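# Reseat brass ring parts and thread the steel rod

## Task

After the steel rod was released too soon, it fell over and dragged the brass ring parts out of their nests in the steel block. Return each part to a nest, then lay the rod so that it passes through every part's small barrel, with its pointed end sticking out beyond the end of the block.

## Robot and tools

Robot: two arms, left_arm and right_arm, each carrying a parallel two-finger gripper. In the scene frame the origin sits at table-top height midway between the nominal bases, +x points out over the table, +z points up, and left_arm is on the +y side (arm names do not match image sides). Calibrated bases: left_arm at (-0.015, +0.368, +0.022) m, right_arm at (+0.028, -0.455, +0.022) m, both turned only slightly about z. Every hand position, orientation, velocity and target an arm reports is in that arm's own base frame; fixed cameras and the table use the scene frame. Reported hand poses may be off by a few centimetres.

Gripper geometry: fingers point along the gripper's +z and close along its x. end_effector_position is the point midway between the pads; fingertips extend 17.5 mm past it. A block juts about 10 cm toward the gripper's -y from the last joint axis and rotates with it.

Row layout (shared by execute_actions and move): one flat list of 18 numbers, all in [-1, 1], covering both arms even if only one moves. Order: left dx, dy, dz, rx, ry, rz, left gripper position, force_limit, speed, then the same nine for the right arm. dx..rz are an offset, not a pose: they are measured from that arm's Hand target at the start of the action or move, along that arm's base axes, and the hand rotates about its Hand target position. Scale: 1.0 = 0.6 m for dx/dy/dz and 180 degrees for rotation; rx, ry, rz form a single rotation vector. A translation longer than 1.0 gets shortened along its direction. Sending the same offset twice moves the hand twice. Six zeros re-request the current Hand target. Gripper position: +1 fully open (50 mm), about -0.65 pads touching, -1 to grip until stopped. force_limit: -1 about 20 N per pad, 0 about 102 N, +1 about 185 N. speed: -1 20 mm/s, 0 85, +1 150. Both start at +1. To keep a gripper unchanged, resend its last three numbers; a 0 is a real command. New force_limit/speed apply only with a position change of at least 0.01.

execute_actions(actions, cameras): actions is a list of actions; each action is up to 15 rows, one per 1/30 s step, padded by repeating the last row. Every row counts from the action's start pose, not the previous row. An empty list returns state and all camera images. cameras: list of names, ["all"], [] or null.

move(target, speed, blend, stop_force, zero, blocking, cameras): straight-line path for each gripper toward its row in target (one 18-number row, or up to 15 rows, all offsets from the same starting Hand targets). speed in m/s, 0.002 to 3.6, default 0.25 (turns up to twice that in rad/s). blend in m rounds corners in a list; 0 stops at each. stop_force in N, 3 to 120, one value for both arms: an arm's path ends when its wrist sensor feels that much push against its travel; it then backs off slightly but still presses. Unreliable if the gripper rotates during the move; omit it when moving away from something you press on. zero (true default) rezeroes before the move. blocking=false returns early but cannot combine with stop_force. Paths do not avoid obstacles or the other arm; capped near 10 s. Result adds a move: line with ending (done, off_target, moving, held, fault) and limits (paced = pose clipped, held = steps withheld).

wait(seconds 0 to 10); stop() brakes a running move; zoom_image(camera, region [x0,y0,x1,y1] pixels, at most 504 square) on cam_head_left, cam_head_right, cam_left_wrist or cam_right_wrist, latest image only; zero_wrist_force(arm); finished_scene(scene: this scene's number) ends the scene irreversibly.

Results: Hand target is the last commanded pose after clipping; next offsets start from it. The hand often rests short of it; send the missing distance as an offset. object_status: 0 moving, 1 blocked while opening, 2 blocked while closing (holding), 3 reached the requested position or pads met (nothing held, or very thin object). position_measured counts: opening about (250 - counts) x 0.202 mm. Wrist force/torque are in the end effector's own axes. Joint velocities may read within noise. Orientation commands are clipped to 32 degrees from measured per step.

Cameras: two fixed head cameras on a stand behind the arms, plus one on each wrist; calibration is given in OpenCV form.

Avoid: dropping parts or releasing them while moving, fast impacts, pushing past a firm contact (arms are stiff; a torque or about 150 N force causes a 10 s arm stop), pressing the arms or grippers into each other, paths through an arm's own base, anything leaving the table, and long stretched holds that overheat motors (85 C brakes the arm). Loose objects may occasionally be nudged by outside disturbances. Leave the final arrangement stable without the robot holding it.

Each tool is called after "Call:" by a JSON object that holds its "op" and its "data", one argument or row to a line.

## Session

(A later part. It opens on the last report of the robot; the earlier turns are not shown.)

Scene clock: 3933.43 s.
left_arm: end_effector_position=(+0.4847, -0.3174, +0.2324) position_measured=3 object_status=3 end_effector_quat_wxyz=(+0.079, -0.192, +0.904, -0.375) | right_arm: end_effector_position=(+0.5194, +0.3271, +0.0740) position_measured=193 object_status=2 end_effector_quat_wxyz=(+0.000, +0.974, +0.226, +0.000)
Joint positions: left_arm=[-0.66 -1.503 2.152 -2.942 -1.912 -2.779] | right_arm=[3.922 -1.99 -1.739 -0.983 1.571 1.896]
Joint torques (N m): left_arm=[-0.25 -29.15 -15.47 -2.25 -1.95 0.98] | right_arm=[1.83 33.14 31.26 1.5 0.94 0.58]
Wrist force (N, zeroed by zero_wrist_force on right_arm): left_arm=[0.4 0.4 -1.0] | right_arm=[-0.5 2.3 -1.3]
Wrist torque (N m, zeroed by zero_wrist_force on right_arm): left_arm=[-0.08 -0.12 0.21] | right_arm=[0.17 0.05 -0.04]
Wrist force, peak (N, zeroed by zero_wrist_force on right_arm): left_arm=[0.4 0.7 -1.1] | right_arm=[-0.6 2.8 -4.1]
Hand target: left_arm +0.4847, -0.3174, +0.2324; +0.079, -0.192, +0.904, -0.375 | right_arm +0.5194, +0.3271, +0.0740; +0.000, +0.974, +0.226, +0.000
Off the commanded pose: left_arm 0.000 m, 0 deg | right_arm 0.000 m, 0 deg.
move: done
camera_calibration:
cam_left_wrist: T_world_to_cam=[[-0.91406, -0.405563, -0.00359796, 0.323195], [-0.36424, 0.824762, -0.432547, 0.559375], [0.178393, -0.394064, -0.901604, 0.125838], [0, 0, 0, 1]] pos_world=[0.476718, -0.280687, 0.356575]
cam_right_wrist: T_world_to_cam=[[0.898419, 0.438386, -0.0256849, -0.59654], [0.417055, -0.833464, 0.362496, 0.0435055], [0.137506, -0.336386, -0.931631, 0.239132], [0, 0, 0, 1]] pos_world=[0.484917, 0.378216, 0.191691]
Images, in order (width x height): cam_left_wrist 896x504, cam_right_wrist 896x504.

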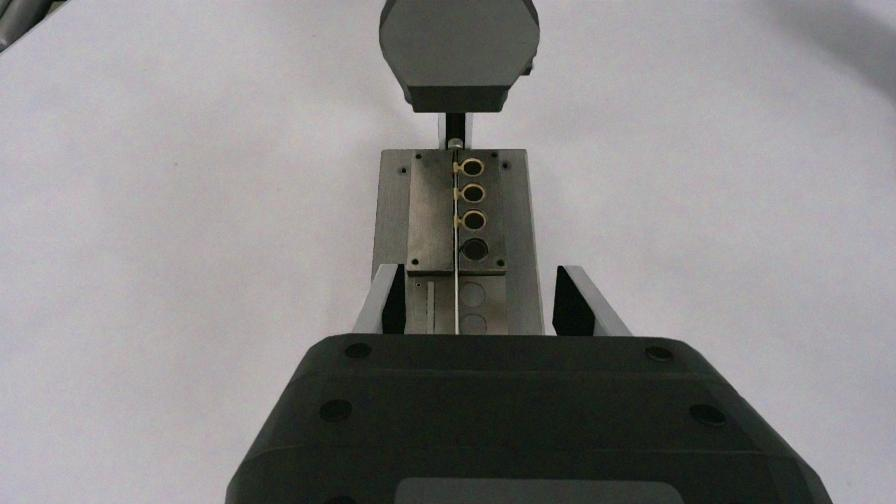

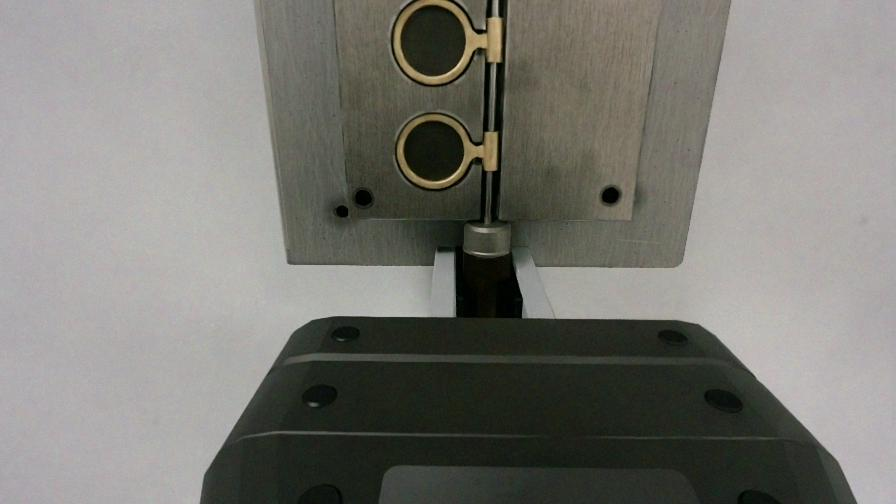

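Call:
{"op": "move", "data": {
  "target": [0,0,0,0,0,0,1,-1,-0.5, -0.000520,0.001045,0,0,0,0,-1,-0.6,-1],
  "speed": 0.005,
  "stop_force": 4,
  "cameras": ["cam_left_wrist","cam_right_wrist"]
}}

Call:
{"op": "zoom_image", "data": {
  "camera": "cam_right_wrist",
  "region": [380, 60, 530, 270]
}}

Call:
{"op": "zoom_image", "data": {
  "camera": "cam_left_wrist",
  "region": [445, 130, 505, 270]
}}

Scene clock: 3948.20 s.
left_arm: end_effector_position=(+0.4847, -0.3174, +0.2324) position_measured=3 object_status=3 end_effector_quat_wxyz=(+0.079, -0.192, +0.904, -0.375) | right_arm: end_effector_position=(+0.5191, +0.3277, +0.0740) position_measured=193 object_status=2 end_effector_quat_wxyz=(+0.000, +0.974, +0.226, +0.000)
Joint positions: left_arm=[-0.66 -1.503 2.152 -2.942 -1.912 -2.779] | right_arm=[3.923 -1.991 -1.739 -0.983 1.571 1.897]
Joint torques (N m): left_arm=[0.7 -29.71 -15.01 -2.22 -2.1 0.9] | right_arm=[12.01 33.7 32.32 1.44 0.82 2.21]
Wrist force (N, zeroed by zero_wrist_force on right_arm): left_arm=[0.4 0.6 -1.0] | right_arm=[-0.4 2.6 -1.2]
Wrist torque (N m, zeroed by zero_wrist_force on right_arm): left_arm=[-0.04 -0.12 0.21] | right_arm=[0.20 0.07 -0.03]
Wrist force, peak (N, zeroed by zero_wrist_force on right_arm): left_arm=[0.6 0.6 -1.1] | right_arm=[-0.5 2.7 -1.2]
Hand target: left_arm +0.4847, -0.3174, +0.2324; +0.079, -0.192, +0.904, -0.375 | right_arm +0.5191, +0.3277, +0.0740; +0.000, +0.974, +0.226, +0.000
Off the commanded pose: left_arm 0.000 m, 0 deg | right_arm 0.000 m, 0 deg.
move: done
camera_calibration:
cam_left_wrist: T_world_to_cam=[[-0.91406, -0.405563, -0.00359796, 0.323195], [-0.36424, 0.824762, -0.432547, 0.559375], [0.178393, -0.394064, -0.901604, 0.125838], [0, 0, 0, 1]] pos_world=[0.476718, -0.280687, 0.356575]
cam_right_wrist: T_world_to_cam=[[0.898469, 0.438282, -0.0257369, -0.596508], [0.416981, -0.833517, 0.362459, 0.0441938], [0.137407, -0.33639, -0.931644, 0.239428], [0, 0, 0, 1]] pos_world=[0.484617, 0.378816, 0.191691]
Images, in order (width x height): cam_left_wrist 896x504, cam_right_wrist 896x504.

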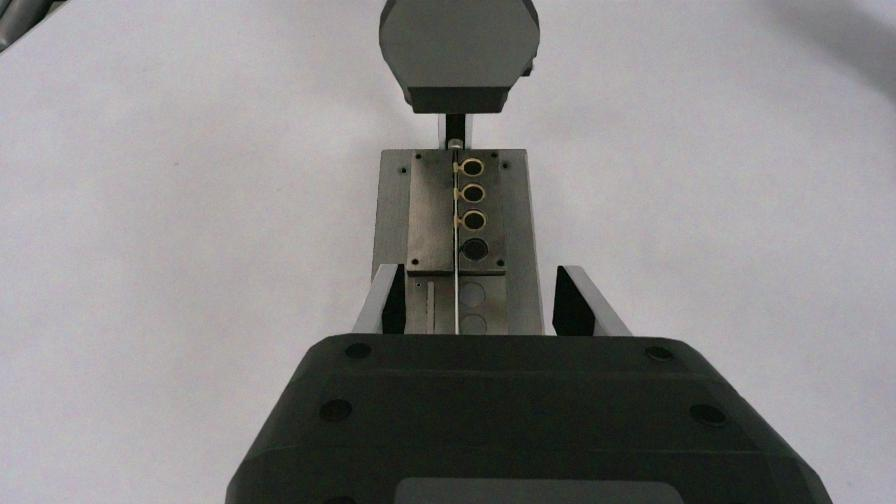

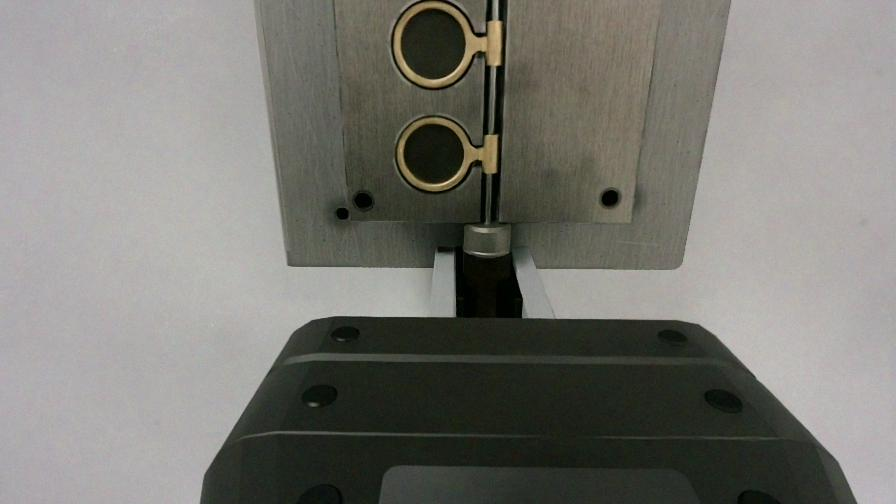

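Scaled by 2.400 from the camera's 896x504 image, which has a finer 1280x720 frame.

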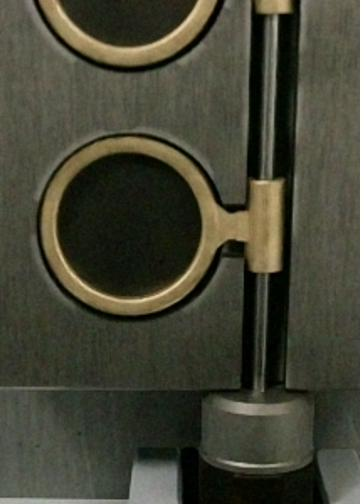

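Scaled by 3.600 from the camera's 896x504 image, which has a finer 1280x720 frame.

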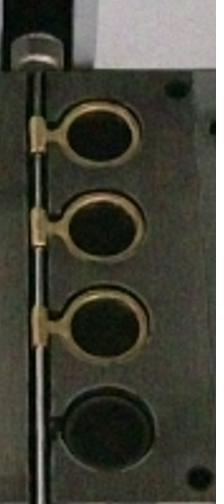

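Call:
{"op": "move", "data": {
  "target": [0,0,0,0,0,0,1,-1,-0.5, 0.002610,0.001280,0.000513,0.04892,-0.09976,0,-1,-0.6,-1],
  "speed": 0.05,
  "cameras": ["cam_left_wrist","cam_right_wrist"]
}}

Call:
{"op": "zoom_image", "data": {
  "camera": "cam_left_wrist",
  "region": [445, 130, 505, 270]
}}

Scene clock: 4111.03 s.
left_arm: end_effector_position=(+0.4847, -0.3174, +0.2324) position_measured=3 object_status=3 end_effector_quat_wxyz=(+0.079, -0.192, +0.904, -0.375) | right_arm: end_effector_position=(+0.5206, +0.3285, +0.0743) position_measured=193 object_status=2 end_effector_quat_wxyz=(-0.039, +0.959, +0.222, +0.169)
Joint positions: left_arm=[-0.66 -1.503 2.152 -2.942 -1.912 -2.779] | right_arm=[3.978 -1.905 -2.025 -0.457 1.444 1.93]
Joint torques (N m): left_arm=[1.01 -30.3 -14.14 -2.18 -2.18 1] | right_arm=[-1.88 40.77 30.47 2.42 1.25 2.36]
Wrist force (N, zeroed by zero_wrist_force on right_arm): left_arm=[0.4 0.7 -1.0] | right_arm=[-1.0 1.9 -1.6]
Wrist torque (N m, zeroed by zero_wrist_force on right_arm): left_arm=[-0.02 -0.13 0.21] | right_arm=[0.03 -0.13 -0.12]
Wrist force, peak (N, zeroed by zero_wrist_force on right_arm): left_arm=[0.7 0.6 -1.0] | right_arm=[-2.6 1.8 -2.1]
Hand target: left_arm +0.4847, -0.3174, +0.2324; +0.079, -0.192, +0.904, -0.375 | right_arm +0.5207, +0.3285, +0.0743; -0.040, +0.959, +0.222, +0.169
Off the commanded pose: left_arm 0.000 m, 0 deg | right_arm 0.000 m, 0 deg.
move: done
camera_calibration:
cam_left_wrist: T_world_to_cam=[[-0.91406, -0.405563, -0.00359796, 0.323195], [-0.36424, 0.824762, -0.432547, 0.559375], [0.178393, -0.394064, -0.901604, 0.125838], [0, 0, 0, 1]] pos_world=[0.476718, -0.280687, 0.356575]
cam_right_wrist: T_world_to_cam=[[0.852175, 0.41578, 0.317687, -0.592237], [0.305333, -0.888177, 0.343385, 0.121608], [0.424935, -0.195624, -0.883833, 0.0402872], [0, 0, 0, 1]] pos_world=[0.450439, 0.362131, 0.181995]
Images, in order (width x height): cam_left_wrist 896x504, cam_right_wrist 896x504.

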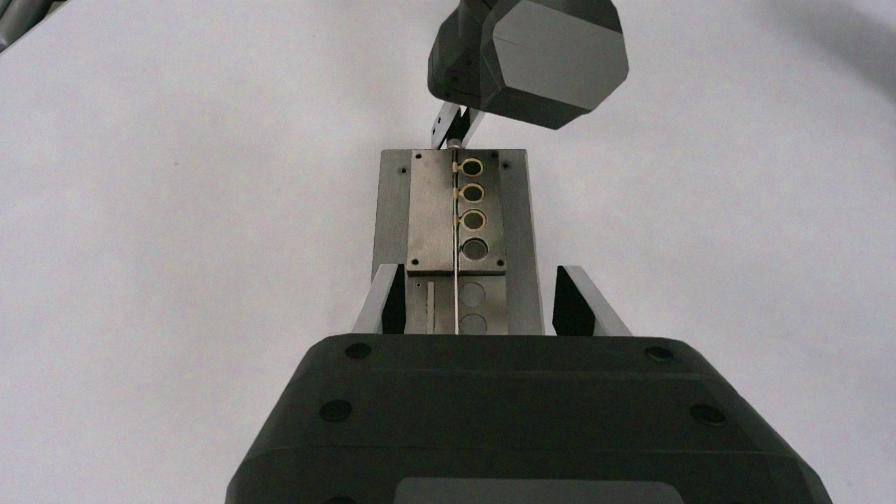

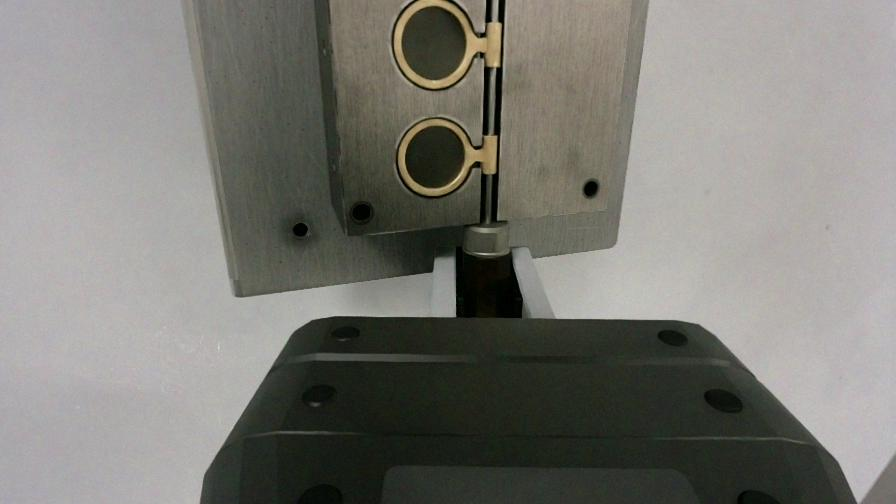

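Scaled by 3.600 from the camera's 896x504 image, which has a finer 1280x720 frame.

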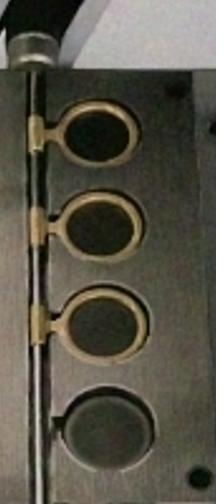

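Call:
{"op": "move", "data": {
  "target": [0,0,0,0,0,0,1,-1,-0.5, 0.002295,0.001126,0.001476,0.04892,-0.09976,0,-1,-0.6,-1],
  "speed": 0.05,
  "cameras": ["cam_left_wrist","cam_right_wrist"]
}}

Call:
{"op": "zoom_image", "data": {
  "camera": "cam_left_wrist",
  "region": [445, 130, 505, 270]
}}

Scene clock: 4122.63 s.
left_arm: end_effector_position=(+0.4847, -0.3174, +0.2324) position_measured=3 object_status=3 end_effector_quat_wxyz=(+0.079, -0.192, +0.904, -0.375) | right_arm: end_effector_position=(+0.5220, +0.3291, +0.0750) position_measured=193 object_status=2 end_effector_quat_wxyz=(-0.077, +0.915, +0.212, +0.333)
Joint positions: left_arm=[-0.66 -1.503 2.152 -2.942 -1.912 -2.779] | right_arm=[4.043 -1.959 -2.244 0.138 1.291 1.922]
Joint torques (N m): left_arm=[2.26 -31.07 -12.81 -2.13 -2.1 0.91] | right_arm=[-5.74 47 31.8 3.96 0.27 -0.88]
Wrist force (N, zeroed by zero_wrist_force on right_arm): left_arm=[0.2 0.6 -0.9] | right_arm=[-10.8 2.4 -10.4]
Wrist torque (N m, zeroed by zero_wrist_force on right_arm): left_arm=[-0.05 -0.10 0.21] | right_arm=[0.17 -0.04 -0.29]
Wrist force, peak (N, zeroed by zero_wrist_force on right_arm): left_arm=[0.3 0.7 -1.2] | right_arm=[-14.4 1.2 -11.0]
Hand target: left_arm +0.4847, -0.3174, +0.2324; +0.079, -0.192, +0.904, -0.375 | right_arm +0.5221, +0.3291, +0.0752; -0.078, +0.915, +0.212, +0.333
Off the commanded pose: left_arm 0.000 m, 0 deg | right_arm 0.000 m, 0 deg.
move: done
camera_calibration:
cam_left_wrist: T_world_to_cam=[[-0.91406, -0.405563, -0.00359796, 0.323195], [-0.36424, 0.824762, -0.432547, 0.559375], [0.178393, -0.394064, -0.901604, 0.125838], [0, 0, 0, 1]] pos_world=[0.476718, -0.280687, 0.356575]
cam_right_wrist: T_world_to_cam=[[0.703337, 0.34306, 0.622596, -0.515234], [0.206447, -0.936669, 0.282899, 0.19365], [0.680218, -0.0704405, -0.729618, -0.145599], [0, 0, 0, 1]] pos_world=[0.421444, 0.347886, 0.159768]
Images, in order (width x height): cam_left_wrist 896x504, cam_right_wrist 896x504.

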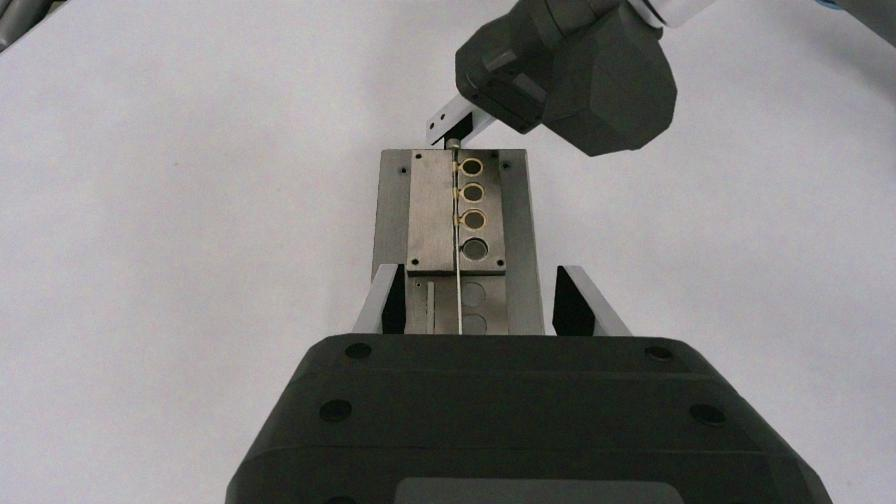

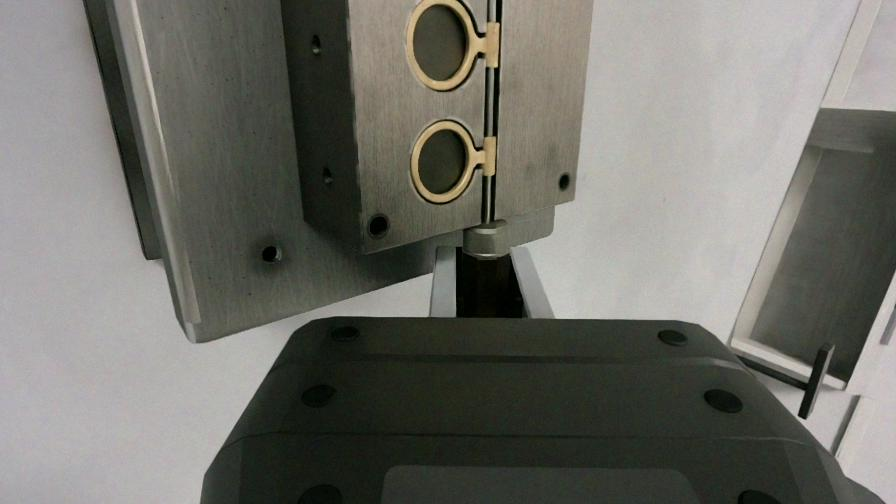

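Scaled by 3.600 from the camera's 896x504 image, which has a finer 1280x720 frame.

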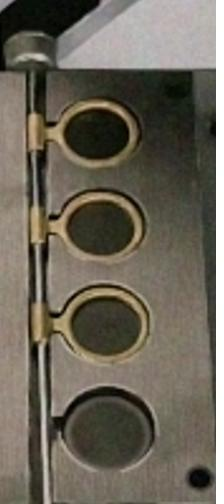

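Call:
{"op": "move", "data": {
  "target": [0,0,0,0,0,0,1,-1,-0.5, -0.000599,-0.000293,0,0,0,0,-1,-0.6,-1],
  "speed": 0.01
}}

Scene clock: 4142.50 s.
left_arm: end_effector_position=(+0.4847, -0.3174, +0.2324) position_measured=3 object_status=3 end_effector_quat_wxyz=(+0.079, -0.192, +0.904, -0.375) | right_arm: end_effector_position=(+0.5217, +0.3289, +0.0753) position_measured=193 object_status=2 end_effector_quat_wxyz=(-0.078, +0.915, +0.212, +0.333)
Joint positions: left_arm=[-0.66 -1.503 2.152 -2.942 -1.912 -2.779] | right_arm=[4.043 -1.958 -2.245 0.139 1.291 1.922]
Joint torques (N m): left_arm=[2.58 -31.85 -12.19 -2.32 -2.2 0.99] | right_arm=[11.95 46.05 11.22 5.38 -3.05 3.25]
Wrist force (N, zeroed by zero_wrist_force on right_arm): left_arm=[0.3 0.7 -0.9] | right_arm=[-6.6 0.8 -5.1]
Wrist torque (N m, zeroed by zero_wrist_force on right_arm): left_arm=[-0.03 -0.11 0.21] | right_arm=[0.04 -0.10 -0.26]
Wrist force, peak (N, zeroed by zero_wrist_force on right_arm): left_arm=[0.6 0.9 -1.0] | right_arm=[-16.2 1.9 -8.5]
Hand target: left_arm +0.4847, -0.3174, +0.2324; +0.079, -0.192, +0.904, -0.375 | right_arm +0.5217, +0.3290, +0.0752; -0.078, +0.915, +0.212, +0.333
Off the commanded pose: left_arm 0.000 m, 0 deg | right_arm 0.000 m, 0 deg.
move: done

Call:
{"op": "move", "data": {
  "target": [0,0,0,0,0,0,1,-1,-0.5, -0.000524,-0.000257,0,0,0,0,-1,-0.6,-1],
  "speed": 0.01,
  "cameras": ["cam_left_wrist","cam_right_wrist"]
}}

Call:
{"op": "zoom_image", "data": {
  "camera": "cam_left_wrist",
  "region": [445, 130, 505, 270]
}}

Call:
{"op": "zoom_image", "data": {
  "camera": "cam_right_wrist",
  "region": [380, 60, 530, 270]
}}

Scene clock: 4160.60 s.
left_arm: end_effector_position=(+0.4847, -0.3174, +0.2324) position_measured=3 object_status=3 end_effector_quat_wxyz=(+0.079, -0.192, +0.904, -0.375) | right_arm: end_effector_position=(+0.5214, +0.3288, +0.0752) position_measured=193 object_status=2 end_effector_quat_wxyz=(-0.078, +0.915, +0.212, +0.333)
Joint positions: left_arm=[-0.66 -1.503 2.152 -2.942 -1.912 -2.779] | right_arm=[4.043 -1.958 -2.246 0.139 1.291 1.922]
Joint torques (N m): left_arm=[3.09 -32.14 -11.09 -2.2 -2.19 0.9] | right_arm=[12.94 45.7 8.98 5.01 -2.77 3.34]
Wrist force (N, zeroed by zero_wrist_force on right_arm): left_arm=[0.4 0.5 -0.9] | right_arm=[-1.6 1.2 -1.9]
Wrist torque (N m, zeroed by zero_wrist_force on right_arm): left_arm=[-0.06 -0.14 0.21] | right_arm=[-0.08 -0.14 -0.15]
Wrist force, peak (N, zeroed by zero_wrist_force on right_arm): left_arm=[0.4 0.7 -1.0] | right_arm=[-6.7 1.7 -5.1]
Hand target: left_arm +0.4847, -0.3174, +0.2324; +0.079, -0.192, +0.904, -0.375 | right_arm +0.5214, +0.3288, +0.0752; -0.078, +0.915, +0.212, +0.333
Off the commanded pose: left_arm 0.000 m, 0 deg | right_arm 0.000 m, 0 deg.
move: done
camera_calibration:
cam_left_wrist: T_world_to_cam=[[-0.91406, -0.405563, -0.00359796, 0.323195], [-0.36424, 0.824762, -0.432547, 0.559375], [0.178393, -0.394064, -0.901604, 0.125838], [0, 0, 0, 1]] pos_world=[0.476718, -0.280687, 0.356575]
cam_right_wrist: T_world_to_cam=[[0.703284, 0.342702, 0.622854, -0.514694], [0.206264, -0.936815, 0.282548, 0.193527], [0.680328, -0.0702391, -0.729534, -0.145203], [0, 0, 0, 1]] pos_world=[0.420844, 0.347486, 0.159968]
Images, in order (width x height): cam_left_wrist 896x504, cam_right_wrist 896x504.

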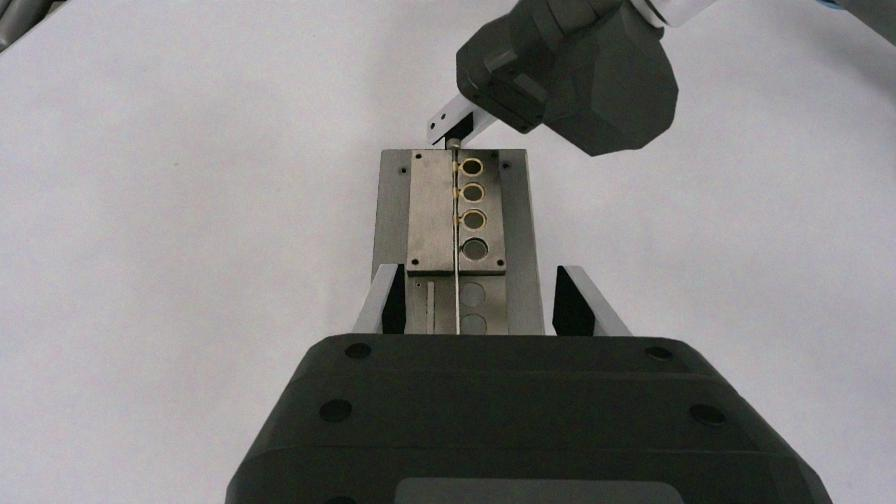

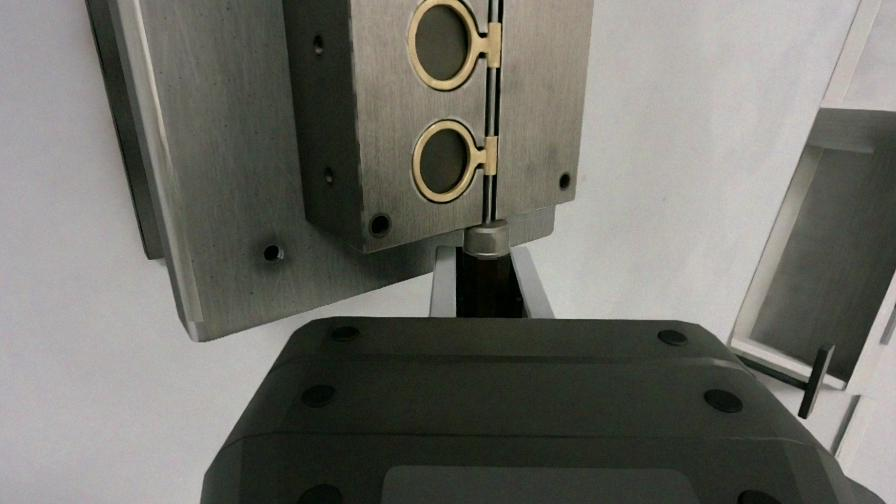

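Scaled by 3.600 from the camera's 896x504 image, which has a finer 1280x720 frame.

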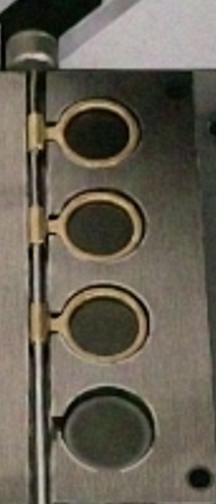

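Scaled by 2.400 from the camera's 896x504 image, which has a finer 1280x720 frame.

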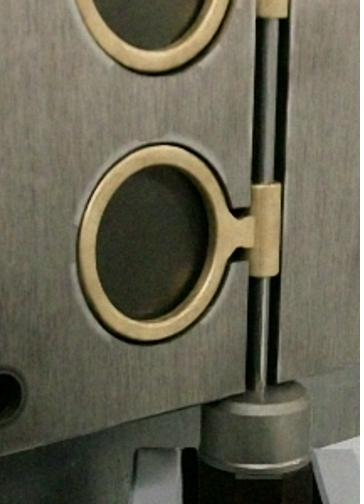

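Call:
{"op": "move", "data": {
  "target": [0,0,0,0,0,0,1,-1,-0.5, 0.001403,0.000688,0.001862,0.04892,-0.09976,0,-1,-0.6,-1],
  "speed": 0.05,
  "cameras": ["cam_left_wrist","cam_right_wrist"]
}}

Call:
{"op": "zoom_image", "data": {
  "camera": "cam_left_wrist",
  "region": [445, 130, 505, 270]
}}

Call:
{"op": "zoom_image", "data": {
  "camera": "cam_right_wrist",
  "region": [380, 60, 530, 270]
}}

Scene clock: 4188.40 s.
left_arm: end_effector_position=(+0.4847, -0.3174, +0.2324) position_measured=3 object_status=3 end_effector_quat_wxyz=(+0.079, -0.192, +0.904, -0.375) | right_arm: end_effector_position=(+0.5222, +0.3292, +0.0762) position_measured=193 object_status=2 end_effector_quat_wxyz=(-0.113, +0.844, +0.196, +0.487)
Joint positions: left_arm=[-0.66 -1.503 2.152 -2.942 -1.912 -2.779] | right_arm=[4.109 -2.19 -2.343 0.806 1.134 1.844]
Joint torques (N m): left_arm=[4.49 -32.68 -9.26 -2.27 -2.12 0.97] | right_arm=[-4.93 49.32 10.38 3.28 0.97 3.11]
Wrist force (N, zeroed by zero_wrist_force on right_arm): left_arm=[0.1 0.6 -0.8] | right_arm=[-3.2 2.9 -8.6]
Wrist torque (N m, zeroed by zero_wrist_force on right_arm): left_arm=[-0.04 -0.08 0.21] | right_arm=[0.03 -0.23 -0.11]
Wrist force, peak (N, zeroed by zero_wrist_force on right_arm): left_arm=[0.4 0.8 -1.1] | right_arm=[-6.6 0.9 -8.7]
Hand target: left_arm +0.4847, -0.3174, +0.2324; +0.079, -0.192, +0.904, -0.375 | right_arm +0.5222, +0.3292, +0.0763; -0.113, +0.844, +0.196, +0.487
Off the commanded pose: left_arm 0.000 m, 0 deg | right_arm 0.000 m, 0 deg.
move: done
camera_calibration:
cam_left_wrist: T_world_to_cam=[[-0.91406, -0.405563, -0.00359796, 0.323195], [-0.36424, 0.824762, -0.432547, 0.559375], [0.178393, -0.394064, -0.901604, 0.125838], [0, 0, 0, 1]] pos_world=[0.476718, -0.280687, 0.356575]
cam_right_wrist: T_world_to_cam=[[0.469606, 0.228566, 0.852777, -0.373885], [0.132009, -0.973227, 0.188156, 0.251531], [0.872951, 0.024215, -0.487206, -0.295083], [0, 0, 0, 1]] pos_world=[0.399968, 0.3374, 0.127748]
Images, in order (width x height): cam_left_wrist 896x504, cam_right_wrist 896x504.

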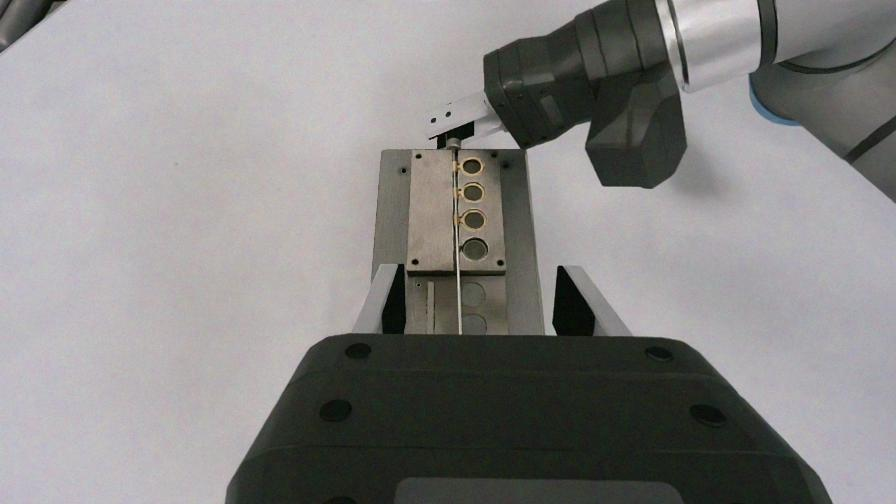

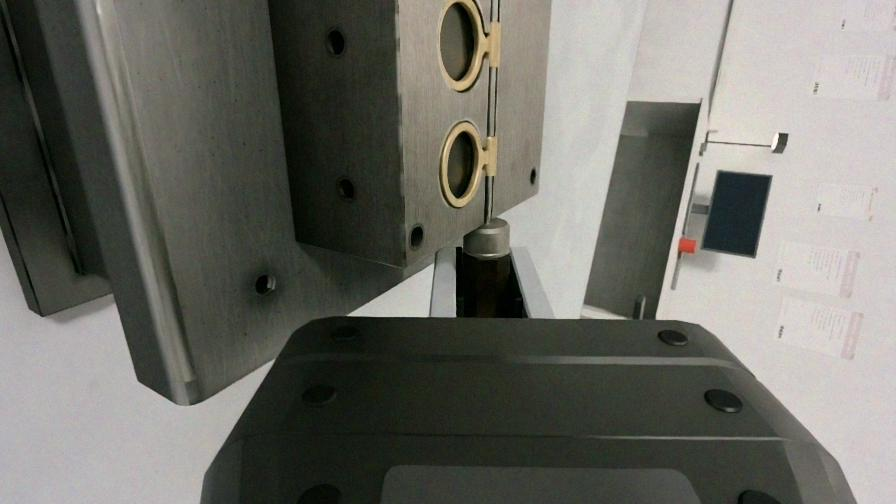

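Scaled by 3.600 from the camera's 896x504 image, which has a finer 1280x720 frame.

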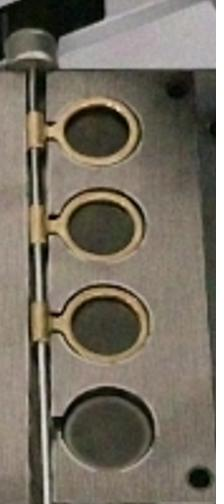

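Scaled by 2.400 from the camera's 896x504 image, which has a finer 1280x720 frame.

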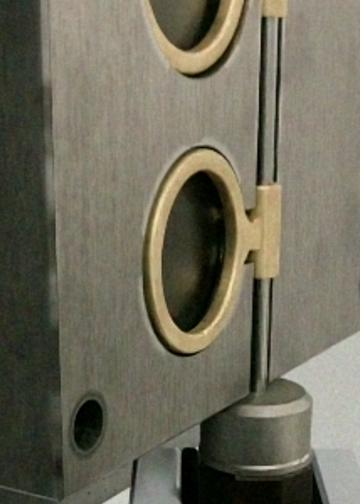

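Call:
{"op": "move", "data": {
  "target": [0,0,0,0,0,0,1,-1,-0.5, -0.000488,-0.000518,0.000167,0,0,0,-1,-0.6,-1],
  "speed": 0.01
}}

Scene clock: 4203.13 s.
left_arm: end_effector_position=(+0.4847, -0.3174, +0.2324) position_measured=3 object_status=3 end_effector_quat_wxyz=(+0.079, -0.192, +0.904, -0.375) | right_arm: end_effector_position=(+0.5220, +0.3288, +0.0765) position_measured=193 object_status=2 end_effector_quat_wxyz=(-0.113, +0.844, +0.196, +0.487)
Joint positions: left_arm=[-0.66 -1.503 2.152 -2.942 -1.912 -2.779] | right_arm=[4.108 -2.189 -2.344 0.807 1.134 1.845]
Joint torques (N m): left_arm=[4.89 -31.84 -9.92 -2.22 -2.14 1.03] | right_arm=[12.33 46.46 1.23 4.35 -3.11 3.16]
Wrist force (N, zeroed by zero_wrist_force on right_arm): left_arm=[0.2 0.4 -0.9] | right_arm=[-0.4 -1.5 -3.6]
Wrist torque (N m, zeroed by zero_wrist_force on right_arm): left_arm=[-0.06 -0.10 0.21] | right_arm=[-0.24 -0.26 -0.09]
Wrist force, peak (N, zeroed by zero_wrist_force on right_arm): left_arm=[0.4 0.9 -0.9] | right_arm=[-7.0 1.8 -8.5]
Hand target: left_arm +0.4847, -0.3174, +0.2324; +0.079, -0.192, +0.904, -0.375 | right_arm +0.5219, +0.3289, +0.0764; -0.113, +0.844, +0.196, +0.487
Off the commanded pose: left_arm 0.000 m, 0 deg | right_arm 0.000 m, 0 deg.
move: done

Call:
{"op": "wait", "data": {
  "seconds": 0.1,
  "cameras": ["cam_left_wrist","cam_right_wrist"]
}}

Call:
{"op": "zoom_image", "data": {
  "camera": "cam_left_wrist",
  "region": [445, 135, 485, 205]
}}

Call:
{"op": "zoom_image", "data": {
  "camera": "cam_left_wrist",
  "region": [445, 205, 485, 335]
}}

Scene clock: 4217.33 s.
left_arm: end_effector_position=(+0.4847, -0.3174, +0.2324) position_measured=3 object_status=3 end_effector_quat_wxyz=(+0.079, -0.192, +0.904, -0.375) | right_arm: end_effector_position=(+0.5219, +0.3289, +0.0764) position_measured=193 object_status=2 end_effector_quat_wxyz=(-0.113, +0.844, +0.196, +0.487)
Joint positions: left_arm=[-0.66 -1.503 2.152 -2.942 -1.912 -2.779] | right_arm=[4.109 -2.189 -2.344 0.807 1.134 1.845]
Joint torques (N m): left_arm=[5.26 -32.05 -10.08 -2.29 -2.15 0.97] | right_arm=[13.31 30.79 1.25 2.82 0.46 1.66]
Wrist force (N, zeroed by zero_wrist_force on right_arm): left_arm=[0.3 0.5 -0.8] | right_arm=[-0.5 1.2 -3.6]
Wrist torque (N m, zeroed by zero_wrist_force on right_arm): left_arm=[-0.05 -0.11 0.21] | right_arm=[-0.18 -0.23 -0.09]
Wrist force, peak (N, zeroed by zero_wrist_force on right_arm): left_arm=[0.4 0.7 -1.1] | right_arm=[-0.5 1.2 -3.9]
Hand target: left_arm +0.4847, -0.3174, +0.2324; +0.079, -0.192, +0.904, -0.375 | right_arm +0.5219, +0.3289, +0.0764; -0.113, +0.844, +0.196, +0.487
Tool commands: left_gripper/position=+1.0 left_gripper/force_limit=-1.0 left_gripper/speed=-0.5 right_gripper/position=-1.0 right_gripper/force_limit=-0.6 right_gripper/speed=-1.0
Off the commanded pose: left_arm 0.000 m, 0 deg | right_arm 0.000 m, 0 deg.
wait: 0.10 s; at rest from the start
camera_calibration:
cam_left_wrist: T_world_to_cam=[[-0.91406, -0.405563, -0.00359796, 0.323195], [-0.36424, 0.824762, -0.432547, 0.559375], [0.178393, -0.394064, -0.901604, 0.125838], [0, 0, 0, 1]] pos_world=[0.476718, -0.280687, 0.356575]
cam_right_wrist: T_world_to_cam=[[0.469669, 0.22812, 0.852861, -0.373757], [0.131797, -0.973332, 0.187763, 0.2513], [0.872949, 0.0242185, -0.487209, -0.294801], [0, 0, 0, 1]] pos_world=[0.399768, 0.337, 0.127948]
Images, in order (width x height): cam_left_wrist 896x504, cam_right_wrist 896x504.

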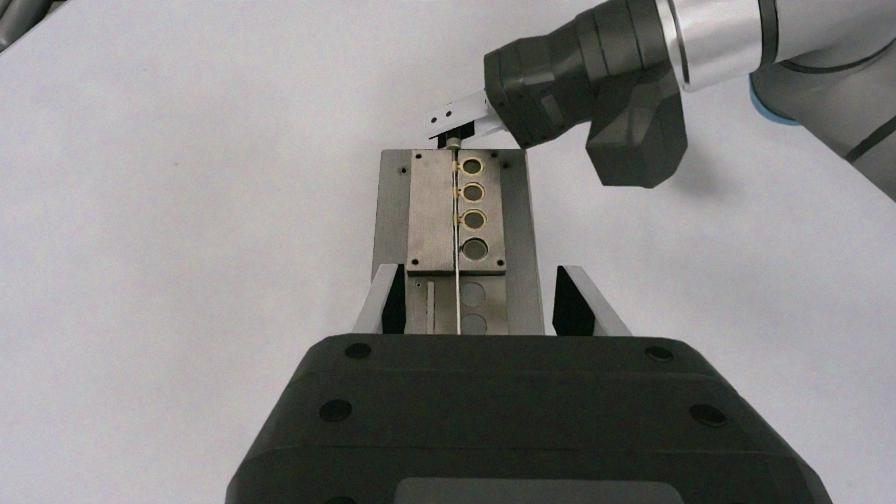

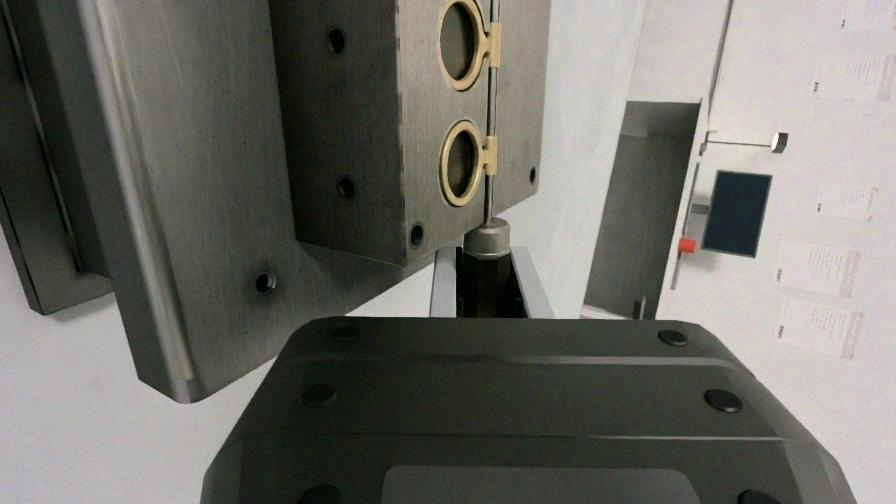

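Scaled by 7.200 from the camera's 896x504 image, which has a finer 1280x720 frame.

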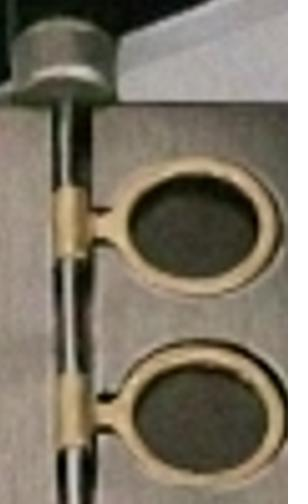

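Scaled by 3.877 from the camera's 896x504 image, which has a finer 1280x720 frame.

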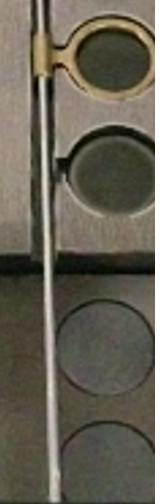

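Call:
{"op": "move", "data": {
  "target": [0,0,0,0,0,0,1,-1,-0.5, -0.001347,-0.000660,0.000667,-0.00249,-0.00124,-0.00483,-1,-0.6,-1],
  "speed": 0.02,
  "cameras": ["cam_left_wrist","cam_right_wrist"]
}}

Call:
{"op": "zoom_image", "data": {
  "camera": "cam_left_wrist",
  "region": [445, 135, 485, 205]
}}

Call:
{"op": "zoom_image", "data": {
  "camera": "cam_left_wrist",
  "region": [445, 205, 485, 335]
}}

Scene clock: 4258.37 s.
left_arm: end_effector_position=(+0.4847, -0.3174, +0.2324) position_measured=3 object_status=3 end_effector_quat_wxyz=(+0.079, -0.192, +0.904, -0.375) | right_arm: end_effector_position=(+0.5211, +0.3285, +0.0768) position_measured=193 object_status=2 end_effector_quat_wxyz=(-0.106, +0.845, +0.191, +0.489) end_effector_velocity=(-0.001, +0.001, +0.000) end_effector_angular_velocity=(+0.003, +0.001, +0.005)
Joint positions: left_arm=[-0.66 -1.503 2.152 -2.942 -1.912 -2.779] | right_arm=[4.121 -2.186 -2.346 0.797 1.107 1.855]
Joint velocities: left_arm=[within noise] | right_arm=[0.001 0 0 0.001 0.005 0]
Joint torques (N m): left_arm=[5.41 -31.87 -9.86 -2.31 -2.21 0.93] | right_arm=[-4.68 43.53 2.19 3.82 0.93 1]
Wrist force (N, zeroed by zero_wrist_force on right_arm): left_arm=[0.4 0.7 -1.0] | right_arm=[1.8 0.4 -1.6]
Wrist torque (N m, zeroed by zero_wrist_force on right_arm): left_arm=[-0.02 -0.12 0.22] | right_arm=[-0.26 -0.30 -0.19]
Wrist force, peak (N, zeroed by zero_wrist_force on right_arm): left_arm=[0.6 0.5 -1.1] | right_arm=[-0.2 1.0 -4.0]
Hand target: left_arm +0.4847, -0.3174, +0.2324; +0.079, -0.192, +0.904, -0.375 | right_arm +0.5211, +0.3285, +0.0768; -0.106, +0.845, +0.191, +0.489
Off the commanded pose: left_arm 0.000 m, 0 deg | right_arm 0.000 m, 0 deg.
move: done
camera_calibration:
cam_left_wrist: T_world_to_cam=[[-0.91406, -0.405563, -0.00359796, 0.323195], [-0.36424, 0.824762, -0.432547, 0.559375], [0.178393, -0.394064, -0.901604, 0.125838], [0, 0, 0, 1]] pos_world=[0.476718, -0.280687, 0.356575]
cam_right_wrist: T_world_to_cam=[[0.469864, 0.227687, 0.85287, -0.373615], [0.116179, -0.973709, 0.195941, 0.258627], [0.87506, 0.00701944, -0.483963, -0.289548], [0, 0, 0, 1]] pos_world=[0.398873, 0.338927, 0.127838]
Images, in order (width x height): cam_left_wrist 896x504, cam_right_wrist 896x504.

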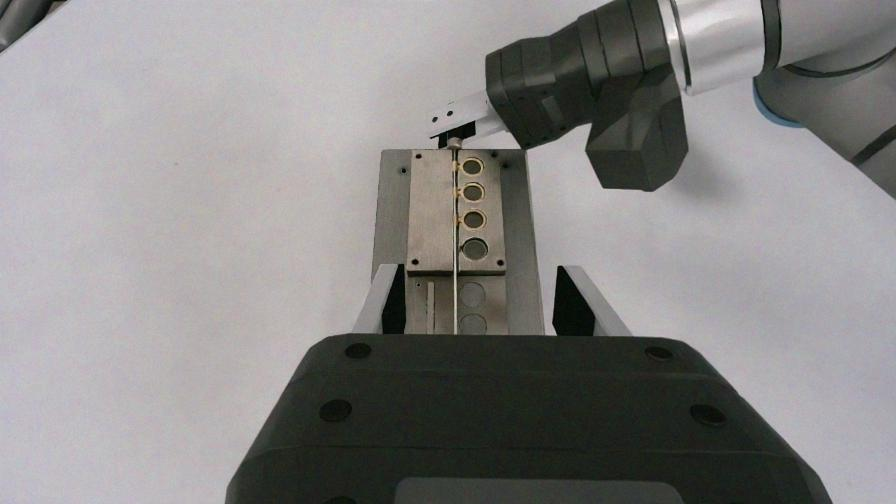

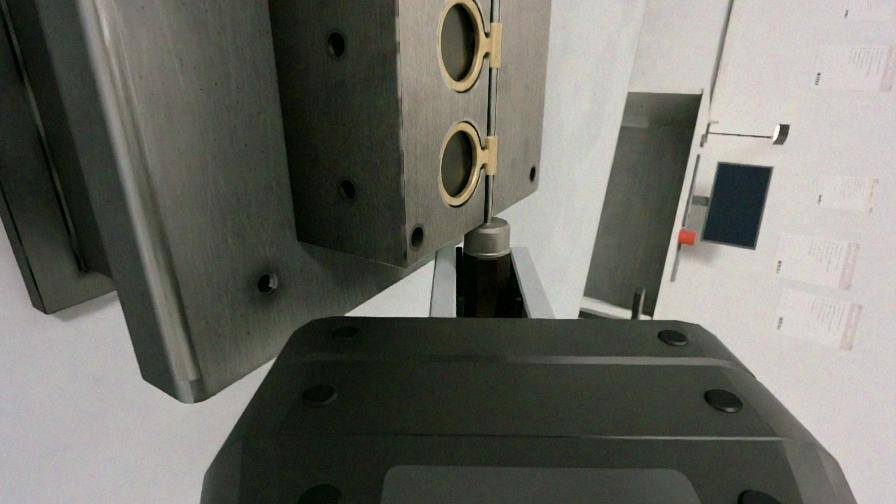

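Scaled by 7.200 from the camera's 896x504 image, which has a finer 1280x720 frame.

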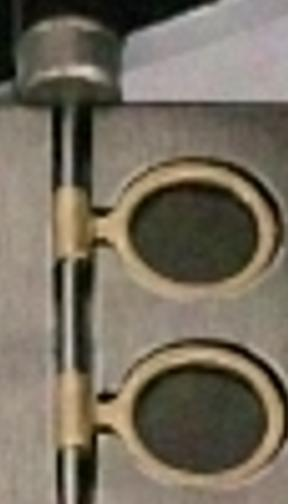

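Scaled by 3.877 from the camera's 896x504 image, which has a finer 1280x720 frame.

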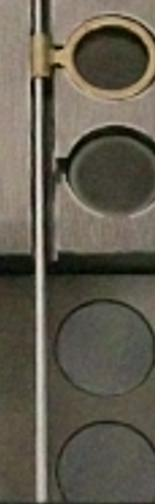

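Call:
{"op": "move", "data": {
  "target": [0,0,0,0,0,0,1,-1,-0.5, 0,0,0.000333,0,0,0.00125,-1,-0.6,-1],
  "speed": 0.02
}}

Scene clock: 4275.53 s.
left_arm: end_effector_position=(+0.4847, -0.3174, +0.2324) position_measured=3 object_status=3 end_effector_quat_wxyz=(+0.079, -0.192, +0.904, -0.375) | right_arm: end_effector_position=(+0.5212, +0.3285, +0.0771) position_measured=193 object_status=2 end_effector_quat_wxyz=(-0.107, +0.844, +0.193, +0.488)
Joint positions: left_arm=[-0.66 -1.503 2.152 -2.942 -1.912 -2.779] | right_arm=[4.118 -2.186 -2.346 0.799 1.112 1.851]
Joint torques (N m): left_arm=[5.9 -32.01 -9.26 -2.23 -2.15 1.03] | right_arm=[-10.99 47.92 -0.51 4.06 0.02 -2.07]
Wrist force (N, zeroed by zero_wrist_force on right_arm): left_arm=[0.3 0.4 -0.9] | right_arm=[2.0 0.1 -0.4]
Wrist torque (N m, zeroed by zero_wrist_force on right_arm): left_arm=[-0.07 -0.12 0.21] | right_arm=[-0.33 -0.27 0.07]
Wrist force, peak (N, zeroed by zero_wrist_force on right_arm): left_arm=[0.4 0.6 -1.2] | right_arm=[2.0 0.7 -1.4]
Hand target: left_arm +0.4847, -0.3174, +0.2324; +0.079, -0.192, +0.904, -0.375 | right_arm +0.5211, +0.3285, +0.0770; -0.107, +0.844, +0.193, +0.488
Off the commanded pose: left_arm 0.000 m, 0 deg | right_arm 0.000 m, 0 deg.
move: done

Call:
{"op": "move", "data": {
  "target": [0,0,0,0,0,0,1,-1,-0.5, 0,0,0.000667,0,0,0,-1,-0.6,-1],
  "speed": 0.02
}}

Scene clock: 4282.07 s.
left_arm: end_effector_position=(+0.4847, -0.3174, +0.2324) position_measured=3 object_status=3 end_effector_quat_wxyz=(+0.079, -0.192, +0.904, -0.375) | right_arm: end_effector_position=(+0.5211, +0.3285, +0.0775) position_measured=193 object_status=2 end_effector_quat_wxyz=(-0.107, +0.844, +0.193, +0.488)
Joint positions: left_arm=[-0.66 -1.503 2.152 -2.942 -1.912 -2.779] | right_arm=[4.118 -2.184 -2.347 0.798 1.112 1.851]
Joint torques (N m): left_arm=[6.88 -31.97 -9.26 -2.27 -2.15 0.97] | right_arm=[12.02 45.79 -1.2 2.26 -2.54 2.71]
Wrist force (N, zeroed by zero_wrist_force on right_arm): left_arm=[0.2 0.4 -0.9] | right_arm=[2.1 0.0 -0.4]
Wrist torque (N m, zeroed by zero_wrist_force on right_arm): left_arm=[-0.07 -0.10 0.21] | right_arm=[-0.35 -0.27 0.07]
Wrist force, peak (N, zeroed by zero_wrist_force on right_arm): left_arm=[0.3 0.7 -1.2] | right_arm=[2.5 0.0 -0.3]
Hand target: left_arm +0.4847, -0.3174, +0.2324; +0.079, -0.192, +0.904, -0.375 | right_arm +0.5211, +0.3285, +0.0774; -0.107, +0.844, +0.193, +0.488
Off the commanded pose: left_arm 0.000 m, 0 deg | right_arm 0.000 m, 0 deg.
move: done


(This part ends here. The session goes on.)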